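# Push protruding drive blanks into rack, skipping one

## Task

The rack front holds twelve drive blanks in three rows of four. Press each protruding blank fully home, until it stops and clicks into its latch, with one exception: as seen from the rack's front, the blank in the top row at position three counting from the left must stay untouched. The rack is free-standing. Tilting it beyond a slight amount fails the task, and it must finish at its original location.

## Robot and tools

ROBOT. Two arms, left_arm and right_arm, each ending in a two-finger gripper. In the scene frame the origin sits at table-top height halfway between the nominal bases, with +z up and +x pointing out over the table. left_arm is on the +y side and right_arm on the -y side; these names do not match image left and right. Calibrated bases: left_arm (+0.006, +0.336, +0.027) m, right_arm (+0.013, -0.372, +0.023) m, both turned only slightly about z. A camera stand is bolted to the floor behind the arms. Joint ranges in rad, base to hand: waist -2.618..3.054, shoulder 0..3.142, elbow 0..3.142 (straight at 2.901), wrist pitch -1.571..1.571, wrist yaw -1.571..1.571, wrist roll -2.094..2.094.

GRIPPER AXES. The fingers point along the gripper's +z axis and close along its y axis. The reported hand point lies between the finger pads, roughly 1 cm back from the tips. For pushing blanks, a closed gripper tip or the flat of the fingers works as the pusher.

RESULTS. Every call returns the robot state. end_effector_position (m) and end_effector_quat_wxyz are given in the scene frame and can be off by a few cm, more when the arm is stretched. "Hand target" is the last commanded pose after clipping, and the next offsets count from it. "Tool commands" lists what each tool is being sent now. grip_measured uses the opening scale (+1 open, -1 closed). Joint positions end with the finger gap in m. Joint torques are raw drive outputs that include gravity, a fixed offset and noise; numbers 1-3 wrap sign at ±28 N m. When a Joint velocities line reads "within noise", that arm is still. A move call adds a "move:" line giving how it ended (done, off_target, moving, held, fault) and any limits (paced = pose clipped, held = steps withheld). An arm counts as done when it rests within 10 mm and 2 degrees of its target. Neither done nor off_target tells you about contact.

execute_actions(actions, cameras). actions holds a list of actions. Each action is a table of 1 to 15 rows, and each row is one 1/30 s step. A shorter table repeats its last row until 15 steps are filled. Each row is a single list of 14 numbers in [-1, 1] covering both arms: left dx, dy, dz, rx, ry, rz, opening, then the same seven for the right arm. dx..rz are offsets, not poses. They are measured from that arm's Hand target at the moment the action begins, along the Hand target's own axes, and every row is measured from that same start. Scale: 1.0 = 0.6 m or 180 degrees. rx, ry, rz form one rotation vector. Sending the same offset again moves the arm by that amount a second time. Sending six zeros re-requests the current Hand target. opening is absolute: +1 fully open (0.093 m), -1 closed. An empty list returns pictures. cameras: a list of names, ["all"], or [].

move(target, speed, blend, opening_speed, grip_force, blocking, cameras). target is one 14-number row laid out as above, or a list of up to 15 such rows. Every row is an offset from the Hand targets at the start of the move, not from the previous row. Each path is straight, with rotation taken the short way. speed is the top path speed in m/s (0.002 to 2.9, default 0.25), with turning capped at twice that in rad/s; give one number or one per target. blend, in m, rounds corners between targets (0 = stop at each). opening_speed is the rate of finger change per second on the -1..+1 scale, at least 0.2. grip_force is the force per pad in N, 10..50, and stays in effect once set. blocking=false returns after about 0.5 s while the move continues. The whole move is capped at 10 s. Paths do not avoid obstacles or the other arm. Faster moves lag and overshoot more and hit harder, and aiming further past a contact presses harder.

wait(seconds 0..10, cameras) lets time pass while commands are held. stop(cameras) brakes a running move, which needs some distance to settle. zoom_image(camera, region=[x0,y0,x1,y1] pixels, at most 504x504) enlarges part of that camera's newest image. finished_scene(scene) ends the scene; pass the current scene's number. This cannot be undone.

CAMERAS. cam_head_left, cam_head_right, cam_high, cam_low, cam_left_wrist, cam_right_wrist, each 672x504. Calibration is approximate: fixed cameras may have shifted by about 2 degrees and 9 mm, and wrist images can trail the arm's motion.

CONTROL HABITS. Each step the commanded orientation is clipped to within 40 degrees of the measured one. Friction and gravity can leave the hand short, low or tilted. Check the pose after each move, correct any tilt, and send any missing distance as a fresh offset. An arm blocked by contact keeps pushing until its target is pulled back behind the gripper, so retract after each press. Keep paths away from an arm's own base, because passing near it can flip the shoulder posture.

AVOID. Pushing fast or far beyond the blank's end stop. The rack is loose, so press gently and consider bracing it with the other arm so it neither slides nor tips. Touching the top-row third-from-left blank. Any contact between the two arms, grippers or wrist cameras. Loading a wrist camera cable. Knocking anything off the table. Holding a stretched arm or a blocked push for long: motors heat up, print MOTOR HOT at 75 °C, fold the arm away at 90 °C, and drop it at 100 °C.

Each tool is called as name([rows], argument=value, ...), one row to a line, values as JSON.

## Session

execute_actions(actions=[])

zoom_image(camera="cam_head_right", region=[140, 40, 410, 150])

zoom_image(camera="cam_high", region=[140, 0, 420, 110])

zoom_image(camera="cam_head_left", region=[140, 30, 420, 150])

Scene clock: 0.00 s.
left_arm: end_effector_position=(+0.3800, +0.4050, +0.1086) grip_measured=+1.000 end_effector_quat_wxyz=(+0.559, -0.140, +0.813, +0.085) | right_arm: end_effector_position=(+0.3897, -0.3736, +0.0866) grip_measured=+1.000 end_effector_quat_wxyz=(+0.528, +0.008, +0.849, +0.015)
Joint positions: left_arm=[0.081 1.547 0.338 0.832 -0.218 -0.104 0.093] | right_arm=[-0.031 1.551 0.351 0.743 -0.033 0.022 0.093]
Joint velocities: within noise
Joint torques (N m): no reading
Heat: left arm: 37 °C; right arm: 37 °C.
Hand target: left_arm +0.3840, +0.4054, +0.1177; +0.571, -0.140, +0.804, +0.084 | right_arm +0.3927, -0.3736, +0.0926; +0.536, +0.008, +0.844, +0.015
Tool commands: left_gripper/opening=+1.0 right_gripper/opening=+1.0
camera_calibration:
cam_left_wrist: T_world_to_cam=[[0.310509, -0.950562, 0.00400653, 0.266352], [-0.684089, -0.226386, -0.693378, 0.466249], [0.660005, 0.212559, -0.720563, -0.174832], [0, 0, 0, 1]] pos_world=[0.35164, 0.395898, 0.196242]
cam_right_wrist: T_world_to_cam=[[0.0125153, -0.998251, -0.0577729, -0.369211], [-0.779266, 0.0264671, -0.626134, 0.40763], [0.626568, 0.0528567, -0.777573, -0.0713809], [0, 0, 0, 1]] pos_world=[0.366998, -0.375581, 0.178397]

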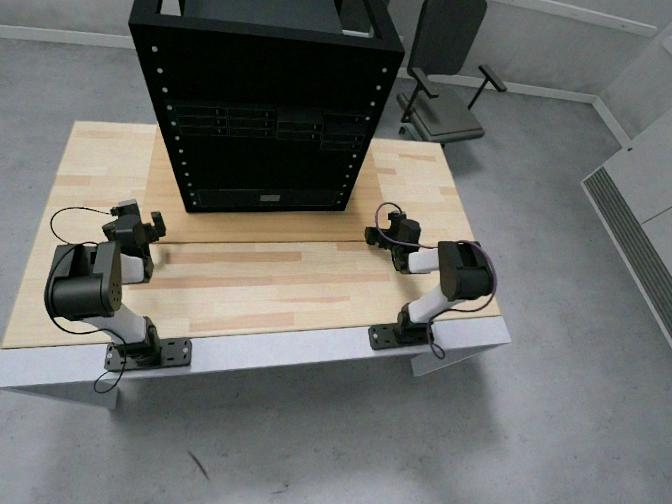

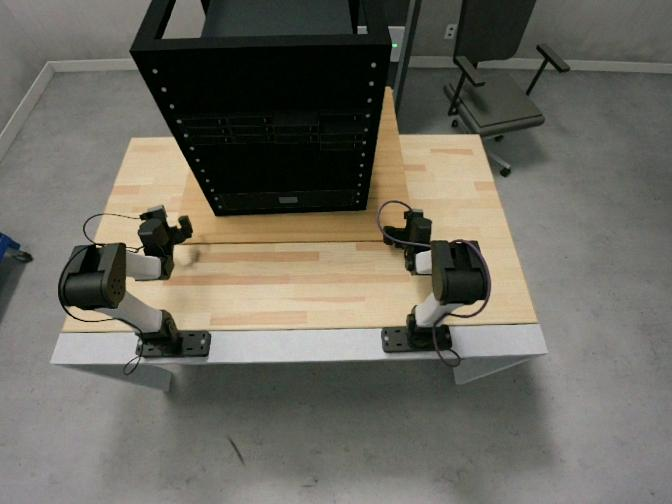

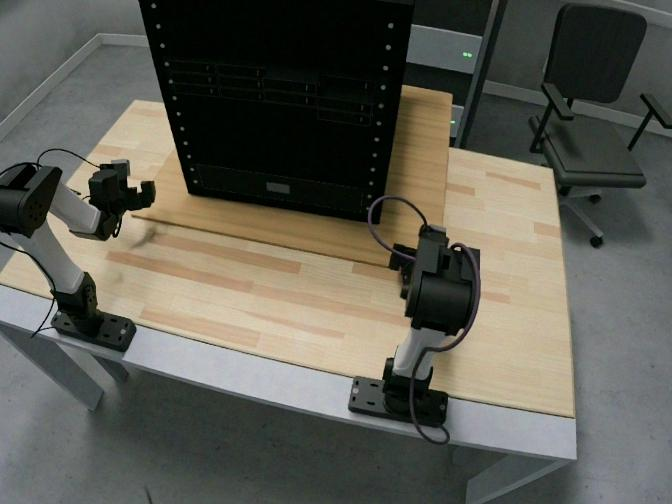

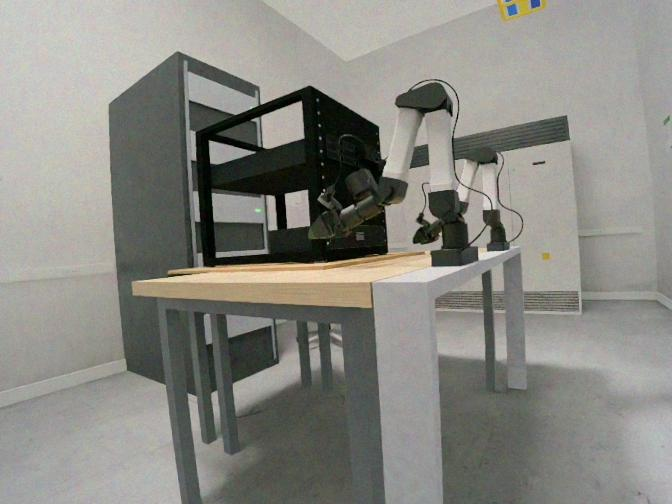

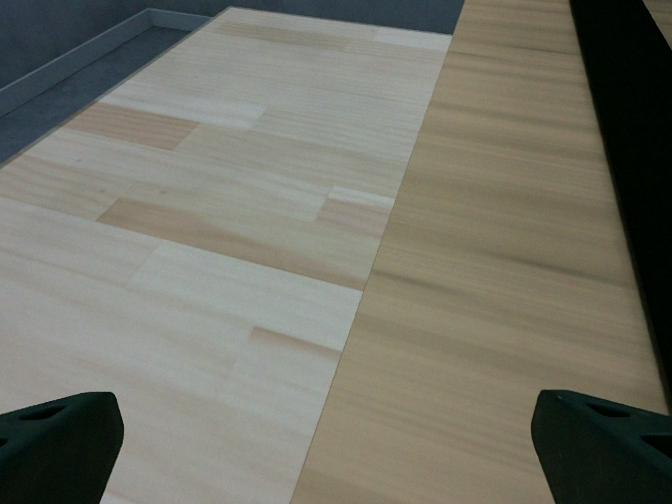

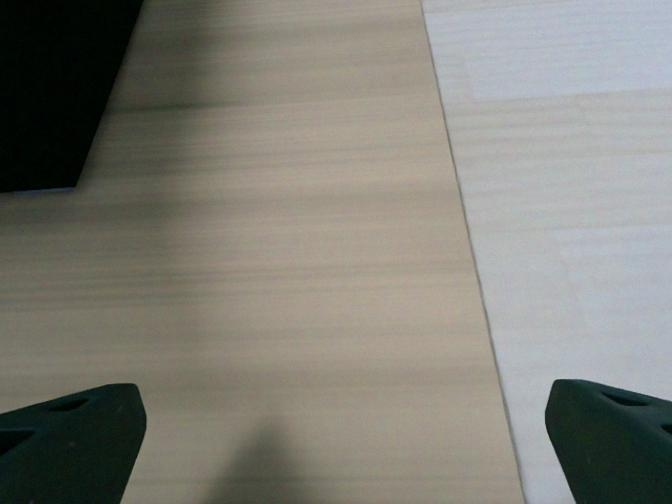

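Scaled by 1.867 from the camera's 672x504 image, which has a finer 960x720 frame.

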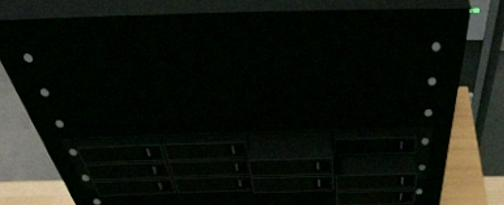

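Scaled by 1.800 from the camera's 672x504 image, which has a finer 960x720 frame.

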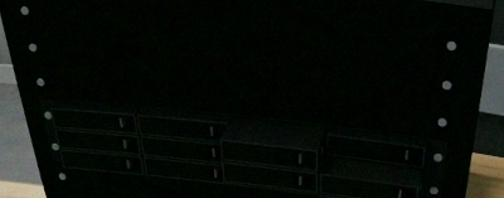

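Scaled by 1.800 from the camera's 672x504 image, which has a finer 960x720 frame.

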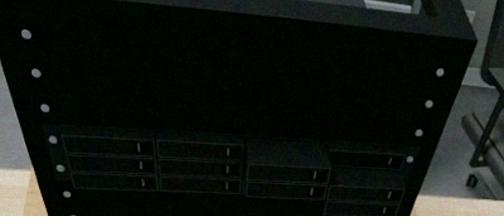

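move(target=[-0.3598, -0.4072, -0.4625, 0.1052, -0.1883, 0.0121, -0.93, -0.4537, 0.443, -0.4007, 0.001, -0.2733, -0.0112, -0.93], cameras=["cam_left_wrist", "cam_right_wrist"], speed=0.3)

Scene clock: 42.43 s.
left_arm: end_effector_position=(+0.2813, +0.1192, +0.4095) grip_measured=-0.928 end_effector_quat_wxyz=(+0.788, +0.017, +0.615, +0.008) | right_arm: end_effector_position=(+0.2912, -0.1162, +0.4376) grip_measured=-0.928 end_effector_quat_wxyz=(+0.833, -0.024, +0.553, -0.007)
Joint positions: left_arm=[-1.096 1.217 0.763 0.934 -1.018 0.455 0.001] | right_arm=[1.1 1.431 0.891 1.268 0.949 -0.678 0.001]
Joint torques (N m): left_arm=[-0.36 -2.48 10.77 1.55 0.07 -0.03] | right_arm=[-0.32 -5.6 9.26 1.6 -0.23 0.02]
Heat: left arm: 40 °C; right arm: 48 °C.
Hand target: left_arm +0.2807, +0.1199, +0.4196; +0.793, +0.000, +0.609, +0.000 | right_arm +0.2906, -0.1203, +0.4503; +0.839, +0.000, +0.545, +0.000
Off the commanded pose: left_arm 0.010 m, 2 deg | right_arm 0.013 m, 3 deg.
move: off_target (right_arm)
camera_calibration:
cam_left_wrist: T_world_to_cam=[[-0.0119572, -0.998394, -0.0553694, 0.144749], [-0.190271, 0.0566334, -0.980097, 0.487456], [0.981659, -0.00118397, -0.190643, -0.114166], [0, 0, 0, 1]] pos_world=[0.206551, 0.116775, 0.464004]
cam_right_wrist: T_world_to_cam=[[0.0389083, -0.998425, 0.0404302, -0.141434], [-0.0370116, -0.0418731, -0.998437, 0.482618], [0.998557, 0.0373511, -0.0385825, -0.183864], [0, 0, 0, 1]] pos_world=[0.206965, -0.114135, 0.480488]
Images, in order (width x height): cam_left_wrist 672x504, cam_right_wrist 672x504.

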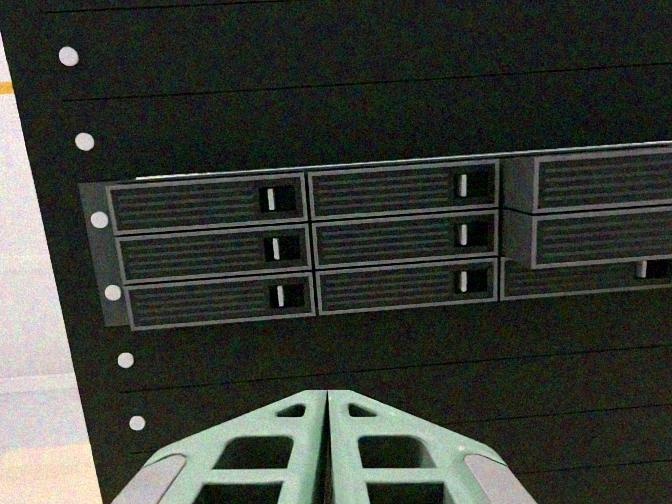

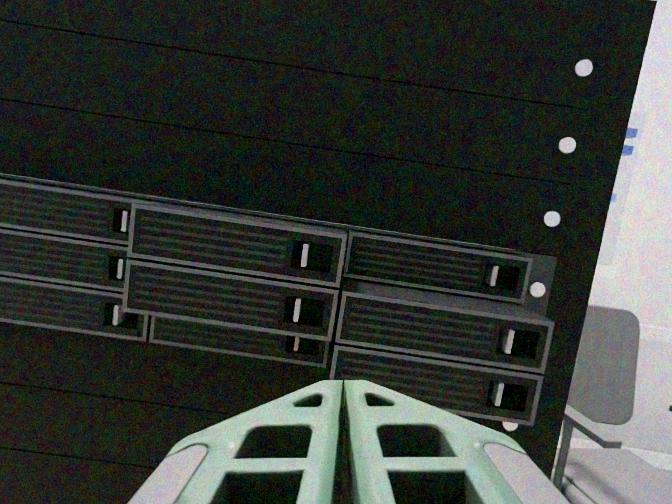

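move([
  [0,0.1333,0,0,0,0,-0.93, 0.1634,-0.0912,0.0994,0,0,0,-0.93],
  [0,0.1333,0,0,0,0,-0.93, 0.1299,-0.0912,0.1143,0,0,0,-0.93],
], cameras=["cam_right_wrist"], speed=[0.15, 0.08])

Scene clock: 70.10 s.
left_arm: end_effector_position=(+0.2811, +0.1985, +0.4189) grip_measured=-0.928 end_effector_quat_wxyz=(+0.791, +0.001, +0.611, +0.007) | right_arm: end_effector_position=(+0.3903, -0.1701, +0.3802) grip_measured=-0.928 end_effector_quat_wxyz=(+0.823, -0.021, +0.568, -0.022)
Joint positions: left_arm=[-0.898 0.907 0.664 0.64 -0.859 0.318 0.001] | right_arm=[0.725 1.519 0.814 1.175 0.671 -0.37 0.001]
Joint torques (N m): left_arm=[0.91 -2.14 8.16 1.4 0.34 -0.22] | right_arm=[-0.58 -10.19 8.95 1.87 -0.32 0.33]
Heat: left arm: 41 °C; right arm: 46 °C.
Hand target: left_arm +0.2807, +0.1999, +0.4196; +0.793, +0.000, +0.609, +0.001 | right_arm +0.3849, -0.1750, +0.4069; +0.839, +0.000, +0.545, +0.000
Off the commanded pose: left_arm 0.002 m, 1 deg | right_arm 0.028 m, 5 deg.
move: off_target (right_arm)
camera_calibration:
cam_right_wrist: T_world_to_cam=[[0.0123833, -0.998589, 0.0516487, -0.190753], [-0.0733905, -0.052421, -0.995925, 0.438217], [0.997226, 0.00854235, -0.0739361, -0.274001], [0, 0, 0, 1]] pos_world=[0.307765, -0.165171, 0.426024]
Images, in order (width x height): cam_right_wrist 672x504.

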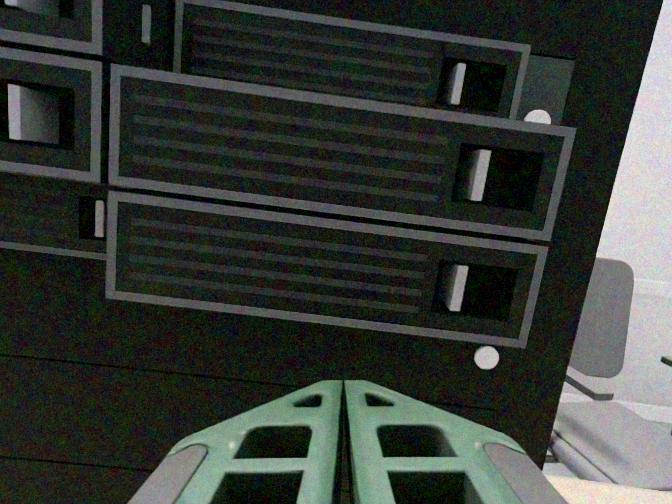

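move(target=[0,0,0,0,0,0,-0.93, -0.0374,0,0.002,0,0,0,-0.93], cameras=["cam_right_wrist"], speed=0.08)

Scene clock: 79.63 s.
left_arm: end_effector_position=(+0.2811, +0.1985, +0.4189) grip_measured=-0.928 end_effector_quat_wxyz=(+0.791, +0.001, +0.611, +0.007) | right_arm: end_effector_position=(+0.3843, -0.1708, +0.4038) grip_measured=-0.928 end_effector_quat_wxyz=(+0.825, -0.021, +0.564, -0.016)
Joint positions: left_arm=[-0.898 0.907 0.664 0.64 -0.859 0.318 0.001] | right_arm=[0.734 1.463 0.857 1.087 0.671 -0.37 0.001]
Joint torques (N m): left_arm=[0.92 -2.11 8.13 1.41 0.34 -0.21] | right_arm=[0.13 -9.44 9.06 1.84 -0.16 0.2]
Heat: left arm: 42 °C; right arm: 48 °C.
Hand target: left_arm +0.2807, +0.1999, +0.4196; +0.793, +0.000, +0.609, +0.001 | right_arm +0.3769, -0.1750, +0.4278; +0.838, +0.000, +0.545, +0.000
Off the commanded pose: left_arm 0.002 m, 1 deg | right_arm 0.025 m, 4 deg.
move: off_target (right_arm)
camera_calibration:
cam_right_wrist: T_world_to_cam=[[0.0207248, -0.998804, 0.044285, -0.192828], [-0.0648803, -0.0455448, -0.996853, 0.459559], [0.997678, 0.0177863, -0.0657466, -0.268148], [0, 0, 0, 1]] pos_world=[0.301338, -0.166898, 0.449023]
Images, in order (width x height): cam_right_wrist 672x504.

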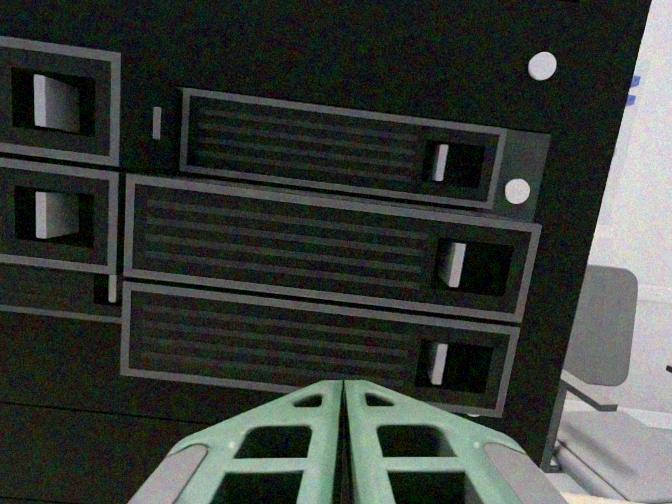

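move(target=[0,0,0,0,0,0,-0.93, 0.0339,0,0.0761,0,0,0,-0.93], cameras=["cam_right_wrist"], speed=0.06)

Scene clock: 87.87 s.
left_arm: end_effector_position=(+0.2811, +0.1985, +0.4189) grip_measured=-0.928 end_effector_quat_wxyz=(+0.791, +0.001, +0.611, +0.007) | right_arm: end_effector_position=(+0.4250, -0.1757, +0.4151) grip_measured=-0.928 end_effector_quat_wxyz=(+0.830, -0.010, +0.558, -0.015)
Joint positions: left_arm=[-0.898 0.907 0.664 0.64 -0.859 0.318 0.001] | right_arm=[0.642 1.567 0.994 1.047 0.6 -0.317 0.001]
Joint torques (N m): left_arm=[0.91 -2.13 8.16 1.41 0.34 -0.21] | right_arm=[-0.76 -7.38 9.5 1.9 -0.34 0.34]
Heat: left arm: 42 °C; right arm: 48 °C.
Hand target: left_arm +0.2807, +0.1999, +0.4196; +0.793, +0.000, +0.609, +0.001 | right_arm +0.4268, -0.1750, +0.4279; +0.839, +0.000, +0.545, +0.000
Off the commanded pose: left_arm 0.002 m, 1 deg | right_arm 0.013 m, 3 deg.
move: off_target (right_arm)
camera_calibration:
cam_right_wrist: T_world_to_cam=[[0.00999969, -0.999633, 0.0251572, -0.186717], [-0.0501759, -0.0256284, -0.998412, 0.471024], [0.99869, 0.00872152, -0.0504138, -0.316337], [0, 0, 0, 1]] pos_world=[0.341424, -0.171818, 0.459025]
Images, in order (width x height): cam_right_wrist 672x504.

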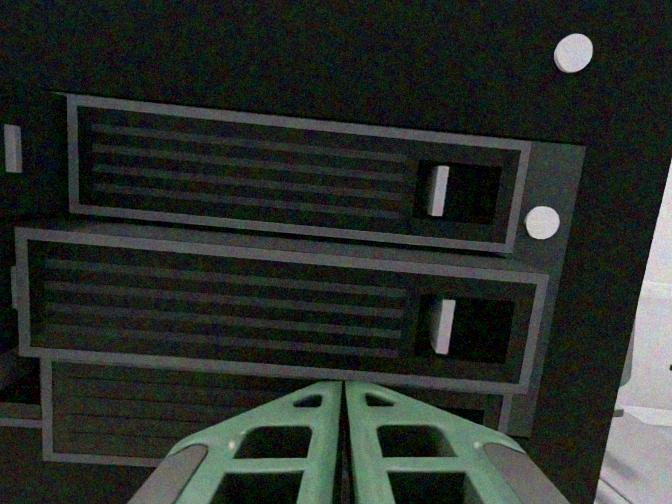

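move([
  [0,0,0,0,0,0,-0.93, 0.0376,0,0.0434,0,0,0,-0.93],
  [0,0,0,0,0,0,-0.93, -0.0187,0,-0.0829,0,0,0,-0.93],
], cameras=["cam_right_wrist"], speed=[0.06, 0.12])

Scene clock: 100.10 s.
left_arm: end_effector_position=(+0.2811, +0.1985, +0.4189) grip_measured=-0.928 end_effector_quat_wxyz=(+0.791, +0.001, +0.611, +0.007) | right_arm: end_effector_position=(+0.3854, -0.1676, +0.4044) grip_measured=-0.929 end_effector_quat_wxyz=(+0.829, -0.016, +0.559, -0.004)
Joint positions: left_arm=[-0.898 0.907 0.664 0.64 -0.859 0.318 0.001] | right_arm=[0.735 1.479 0.862 1.11 0.662 -0.353 0.001]
Joint torques (N m): left_arm=[0.91 -2.11 8.16 1.41 0.34 -0.21] | right_arm=[0.03 -9.58 6.2 2.04 -0.07 0.03]
Heat: left arm: 42 °C; right arm: 48 °C.
Hand target: left_arm +0.2807, +0.1999, +0.4196; +0.793, +0.000, +0.609, +0.001 | right_arm +0.3768, -0.1750, +0.4180; +0.839, +0.000, +0.545, +0.000
Off the commanded pose: left_arm 0.002 m, 1 deg | right_arm 0.018 m, 3 deg.
move: off_target (right_arm)
camera_calibration:
cam_right_wrist: T_world_to_cam=[[0.0353407, -0.999091, 0.0238576, -0.187179], [-0.0528432, -0.0257072, -0.998272, 0.459544], [0.997977, 0.0340189, -0.0537036, -0.271549], [0, 0, 0, 1]] pos_world=[0.301898, -0.165958, 0.448632]
Images, in order (width x height): cam_right_wrist 672x504.

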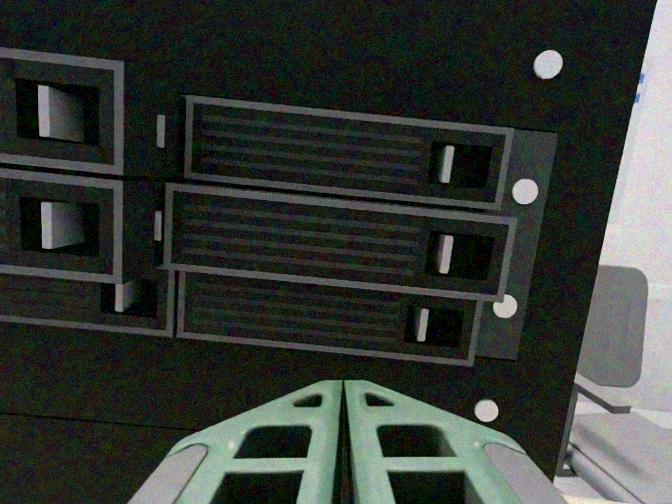

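move([
  [0,0,0,0,0,0,-0.93, -0.0594,0,0.0264,0,0,0,-0.93],
  [0,0,0,0,0,0,-0.93, -0.0187,0,0.1178,0,0,0,-0.93],
], cameras=["cam_right_wrist"], speed=[0.1, 0.06])

Scene clock: 115.10 s.
left_arm: end_effector_position=(+0.2811, +0.1985, +0.4188) grip_measured=-0.928 end_effector_quat_wxyz=(+0.791, +0.001, +0.611, +0.007) | right_arm: end_effector_position=(+0.4347, -0.1758, +0.4448) grip_measured=-0.929 end_effector_quat_wxyz=(+0.830, -0.007, +0.557, -0.015)
Joint positions: left_arm=[-0.898 0.907 0.664 0.64 -0.859 0.318 0.001] | right_arm=[0.624 1.566 1.114 0.925 0.587 -0.307 0.001]
Joint torques (N m): left_arm=[0.91 -2.1 8.12 1.41 0.34 -0.21] | right_arm=[-0.83 -7.35 9.73 1.86 -0.38 0.33]
Heat: left arm: 42 °C; right arm: 50 °C.
Hand target: left_arm +0.2807, +0.1999, +0.4196; +0.793, +0.000, +0.609, +0.001 | right_arm +0.4369, -0.1751, +0.4568; +0.839, +0.000, +0.545, +0.000
Off the commanded pose: left_arm 0.002 m, 1 deg | right_arm 0.012 m, 3 deg.
move: off_target (right_arm)
camera_calibration:
cam_right_wrist: T_world_to_cam=[[0.00802132, -0.999737, 0.0214867, -0.185189], [-0.047511, -0.0218442, -0.998632, 0.50078], [0.998839, 0.00698949, -0.0476737, -0.326122], [0, 0, 0, 1]] pos_world=[0.351021, -0.171922, 0.488526]
Images, in order (width x height): cam_right_wrist 672x504.

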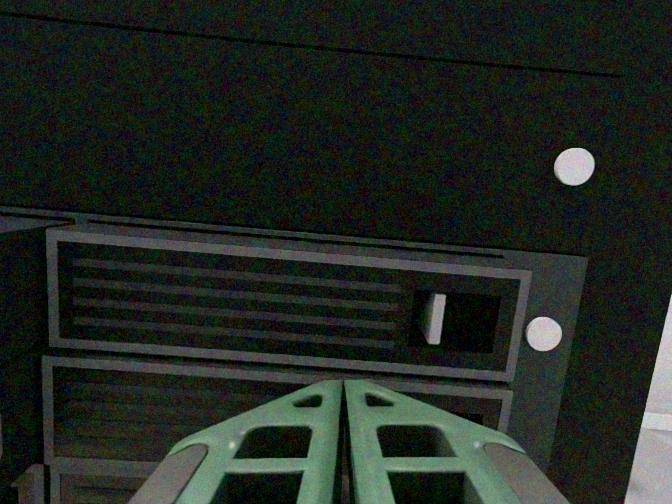

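move([
  [0,0,0,0,0,0,-0.93, 0.0339,0,0.0269,0,0,0,-0.93],
  [0,0,0,0,0,0,-0.93, -0.0427,0,-0.1451,0,0,0,-0.93],
], cameras=["cam_right_wrist"], speed=[0.06, 0.15])

Scene clock: 122.90 s.
left_arm: end_effector_position=(+0.2811, +0.1985, +0.4188) grip_measured=-0.928 end_effector_quat_wxyz=(+0.791, +0.001, +0.611, +0.007) | right_arm: end_effector_position=(+0.3545, -0.1675, +0.4340) grip_measured=-0.929 end_effector_quat_wxyz=(+0.830, -0.017, +0.557, -0.005)
Joint positions: left_arm=[-0.898 0.907 0.664 0.64 -0.859 0.318 0.001] | right_arm=[0.811 1.363 0.875 1.018 0.727 -0.407 0.001]
Joint torques (N m): left_arm=[0.94 -2.09 8.13 1.4 0.34 -0.21] | right_arm=[0.08 -8.05 6.35 1.98 -0.09 0.01]
Heat: left arm: 42 °C; right arm: 50 °C.
Hand target: left_arm +0.2807, +0.1999, +0.4196; +0.793, +0.000, +0.609, +0.001 | right_arm +0.3469, -0.1750, +0.4449; +0.839, +0.000, +0.545, +0.000
Off the commanded pose: left_arm 0.002 m, 1 deg | right_arm 0.015 m, 3 deg.
move: off_target (right_arm)
camera_calibration:
cam_right_wrist: T_world_to_cam=[[0.0350729, -0.999071, 0.0250505, -0.187069], [-0.0476226, -0.0267082, -0.998508, 0.485579], [0.998249, 0.0338276, -0.0485151, -0.241526], [0, 0, 0, 1]] pos_world=[0.270789, -0.165756, 0.477823]
Images, in order (width x height): cam_right_wrist 672x504.

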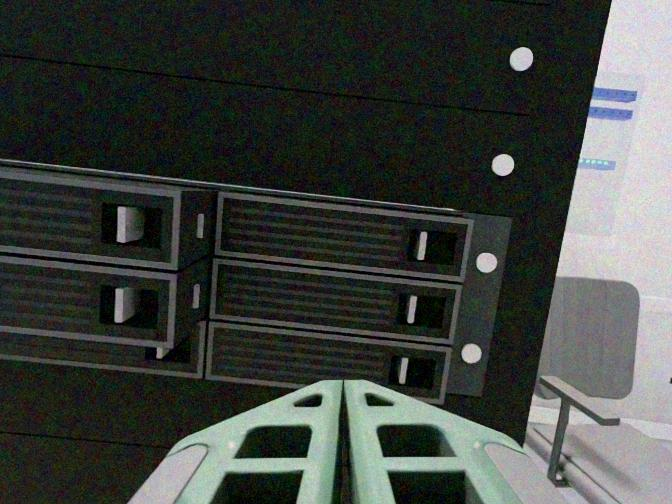

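move([
  [0,0,0,0,0,0,-0.93, 0.0271,0.1917,-0.0212,0,0,0,-0.93],
  [0,0,0,0,0,0,-0.93, 0.0088,0.1917,0.0198,0,0,0,-0.93],
], cameras=["cam_right_wrist"], speed=[0.15, 0.08])

Scene clock: 133.53 s.
left_arm: end_effector_position=(+0.2811, +0.1985, +0.4188) grip_measured=-0.928 end_effector_quat_wxyz=(+0.791, +0.001, +0.611, +0.007) | right_arm: end_effector_position=(+0.3589, -0.0607, +0.4357) grip_measured=-0.929 end_effector_quat_wxyz=(+0.832, -0.014, +0.554, -0.016)
Joint positions: left_arm=[-0.898 0.907 0.664 0.64 -0.859 0.318 0.001] | right_arm=[1.007 1.742 1.213 1.198 0.9 -0.599 0.001]
Joint torques (N m): left_arm=[0.91 -2.1 8.13 1.41 0.34 -0.21] | right_arm=[-0.58 -8.83 8.91 1.5 -0.44 0.33]
Heat: left arm: 42 °C; right arm: 51 °C.
Hand target: left_arm +0.2807, +0.1999, +0.4196; +0.793, +0.000, +0.609, +0.001 | right_arm +0.3599, -0.0600, +0.4449; +0.839, +0.000, +0.545, +0.000
Off the commanded pose: left_arm 0.002 m, 1 deg | right_arm 0.009 m, 3 deg.
move: off_target (right_arm)
camera_calibration:
cam_right_wrist: T_world_to_cam=[[0.0131083, -0.999383, 0.0325985, -0.0758863], [-0.0400866, -0.0331004, -0.998648, 0.487296], [0.99911, 0.0117838, -0.0404958, -0.254599], [0, 0, 0, 1]] pos_world=[0.274901, -0.0567096, 0.478801]
Images, in order (width x height): cam_right_wrist 672x504.

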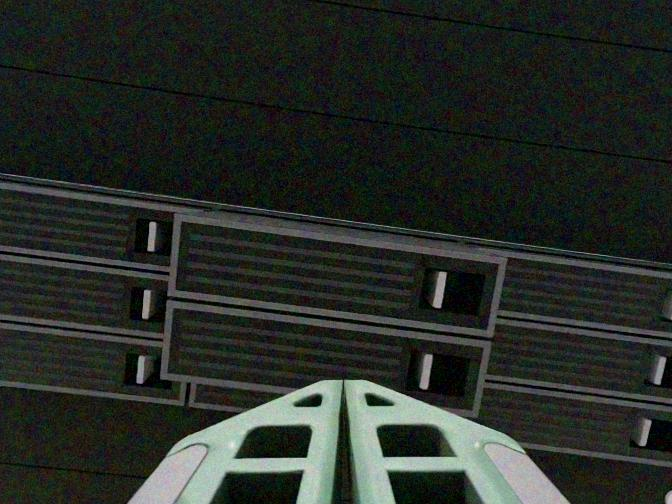

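move([
  [0,0,0,0,0,0,-0.93, 0.0172,0,-0.0186,0,0,0,-0.93],
  [0,0,0,0,0,0,-0.93, 0.0586,0,0.0742,0,0,0,-0.93],
], cameras=["cam_right_wrist"], speed=[0.08, 0.06])

Scene clock: 147.47 s.
left_arm: end_effector_position=(+0.2811, +0.1985, +0.4188) grip_measured=-0.928 end_effector_quat_wxyz=(+0.791, +0.001, +0.611, +0.007) | right_arm: end_effector_position=(+0.4129, -0.0606, +0.4210) grip_measured=-0.929 end_effector_quat_wxyz=(+0.832, -0.013, +0.555, -0.015)
Joint positions: left_arm=[-0.898 0.907 0.664 0.64 -0.859 0.318 0.001] | right_arm=[0.891 1.852 1.312 1.129 0.809 -0.491 0.001]
Joint torques (N m): left_arm=[0.91 -2.13 8.14 1.41 0.34 -0.21] | right_arm=[-0.69 -9.96 9.28 1.64 -0.4 0.35]
Heat: left arm: 42 °C; right arm: 50 °C.
Hand target: left_arm +0.2807, +0.1999, +0.4196; +0.793, +0.000, +0.609, +0.001 | right_arm +0.4149, -0.0600, +0.4309; +0.839, +0.000, +0.545, +0.000
Off the commanded pose: left_arm 0.002 m, 1 deg | right_arm 0.010 m, 3 deg.
move: off_target (right_arm)
camera_calibration:
cam_right_wrist: T_world_to_cam=[[0.0126993, -0.999448, 0.0306869, -0.0751104], [-0.0428008, -0.0312046, -0.998596, 0.476068], [0.999003, 0.0113681, -0.0431735, -0.307984], [0, 0, 0, 1]] pos_world=[0.329007, -0.0567123, 0.464408]
Images, in order (width x height): cam_right_wrist 672x504.

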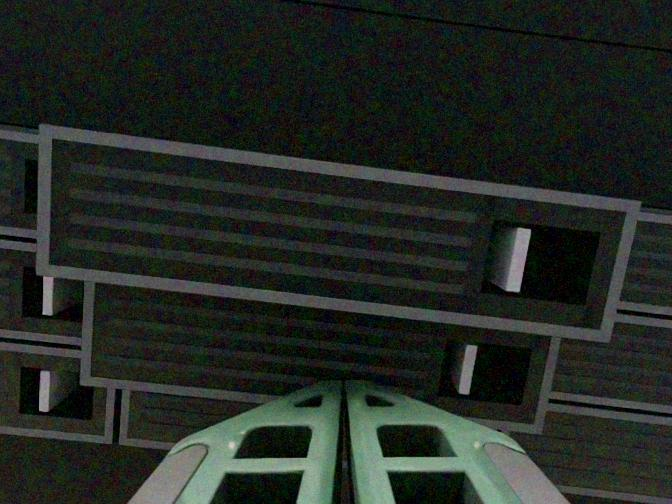

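move([
  [0,0,0,0,0,0,-0.93, -0.0164,0,0,0,0,0,-0.93],
  [0,0,0,0,0,0,-0.93, -0.0001,0,0.0366,0,0,0,-0.93],
], cameras=["cam_right_wrist"], speed=[0.06, 0.06])

Scene clock: 158.43 s.
left_arm: end_effector_position=(+0.2811, +0.1985, +0.4188) grip_measured=-0.928 end_effector_quat_wxyz=(+0.791, +0.001, +0.611, +0.007) | right_arm: end_effector_position=(+0.4313, -0.0611, +0.4334) grip_measured=-0.929 end_effector_quat_wxyz=(+0.834, -0.008, +0.552, -0.012)
Joint positions: left_arm=[-0.898 0.907 0.664 0.64 -0.859 0.318 0.001] | right_arm=[0.855 1.883 1.4 1.062 0.778 -0.46 0.001]
Joint torques (N m): left_arm=[0.91 -2.1 8.16 1.41 0.34 -0.22] | right_arm=[-0.84 -10.04 9.29 1.57 -0.4 0.35]
Heat: left arm: 42 °C; right arm: 51 °C.
Hand target: left_arm +0.2807, +0.1999, +0.4196; +0.793, +0.000, +0.609, +0.001 | right_arm +0.4349, -0.0600, +0.4398; +0.839, +0.000, +0.545, +0.000
Off the commanded pose: left_arm 0.002 m, 1 deg | right_arm 0.007 m, 2 deg.
move: done
camera_calibration:
cam_right_wrist: T_world_to_cam=[[0.0136656, -0.999718, 0.0194223, -0.0718092], [-0.0350837, -0.0198916, -0.999186, 0.486846], [0.999291, 0.0129731, -0.0353456, -0.329163], [0, 0, 0, 1]] pos_world=[0.346992, -0.0578346, 0.476211]
Images, in order (width x height): cam_right_wrist 672x504.

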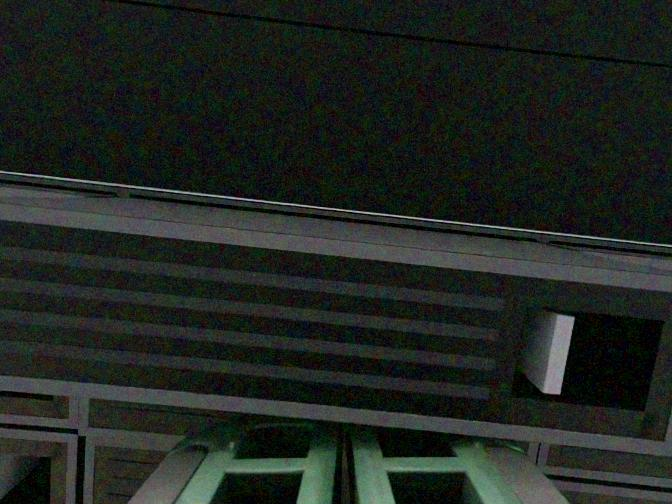

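move([
  [0,0,0,0,0,0,-0.93, 0.0227,0,0.0264,0,0,0,-0.93],
  [0,0,0,0,0,0,-0.93, -0.0488,0,-0.1424,0,0,0,-0.93],
], cameras=["cam_right_wrist","cam_left_wrist","cam_head_right"], speed=[0.05, 0.12])

Scene clock: 173.33 s.
left_arm: end_effector_position=(+0.2811, +0.1985, +0.4188) grip_measured=-0.928 end_effector_quat_wxyz=(+0.791, +0.001, +0.611, +0.007) | right_arm: end_effector_position=(+0.3531, -0.0458, +0.4134) grip_measured=-0.929 end_effector_quat_wxyz=(+0.831, -0.026, +0.556, -0.010)
Joint positions: left_arm=[-0.898 0.907 0.664 0.64 -0.859 0.318 0.001] | right_arm=[1.035 1.786 1.18 1.267 0.902 -0.607 0.001]
Joint torques (N m): left_arm=[0.91 -2.11 8.13 1.41 0.33 -0.21] | right_arm=[-0.14 -13.6 5.96 1.72 -0.18 0.03]
Heat: left arm: 42 °C; right arm: 51 °C.
Hand target: left_arm +0.2807, +0.1999, +0.4196; +0.793, +0.000, +0.609, +0.001 | right_arm +0.3449, -0.0600, +0.4320; +0.839, +0.000, +0.545, +0.000
Off the commanded pose: left_arm 0.002 m, 1 deg | right_arm 0.025 m, 4 deg.
move: off_target (right_arm)
camera_calibration:
cam_left_wrist: T_world_to_cam=[[0.00782238, -0.999578, -0.0279885, 0.207659], [-0.180727, 0.0261153, -0.983187, 0.496637], [0.983502, 0.0127491, -0.180446, -0.119585], [0, 0, 0, 1]] pos_world=[0.205743, 0.196126, 0.47252]
cam_right_wrist: T_world_to_cam=[[0.0373745, -0.998203, 0.0468395, -0.074707], [-0.044531, -0.0484894, -0.997831, 0.46579], [0.998309, 0.0352076, -0.0462632, -0.246162], [0, 0, 0, 1]] pos_world=[0.26928, -0.0433201, 0.456891]
Images, in order (width x height): cam_head_right 672x504, cam_left_wrist 672x504, cam_right_wrist 672x504.

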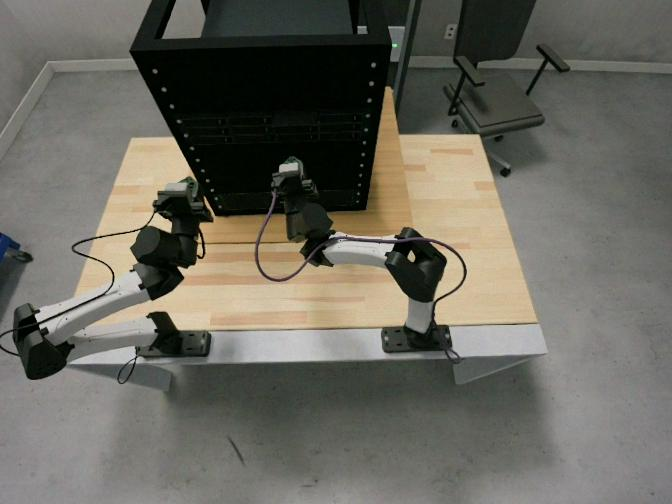

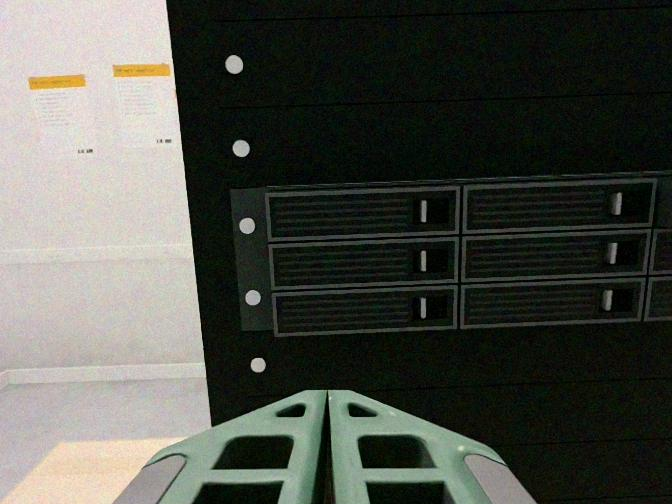

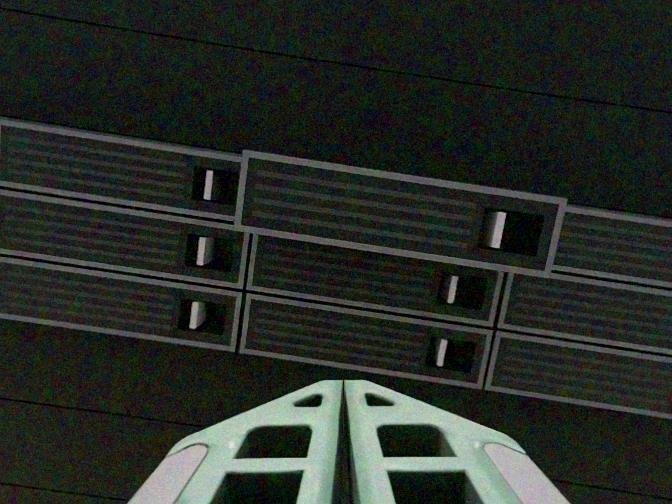

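finished_scene(scene=2)

The scene is finished: the task was done.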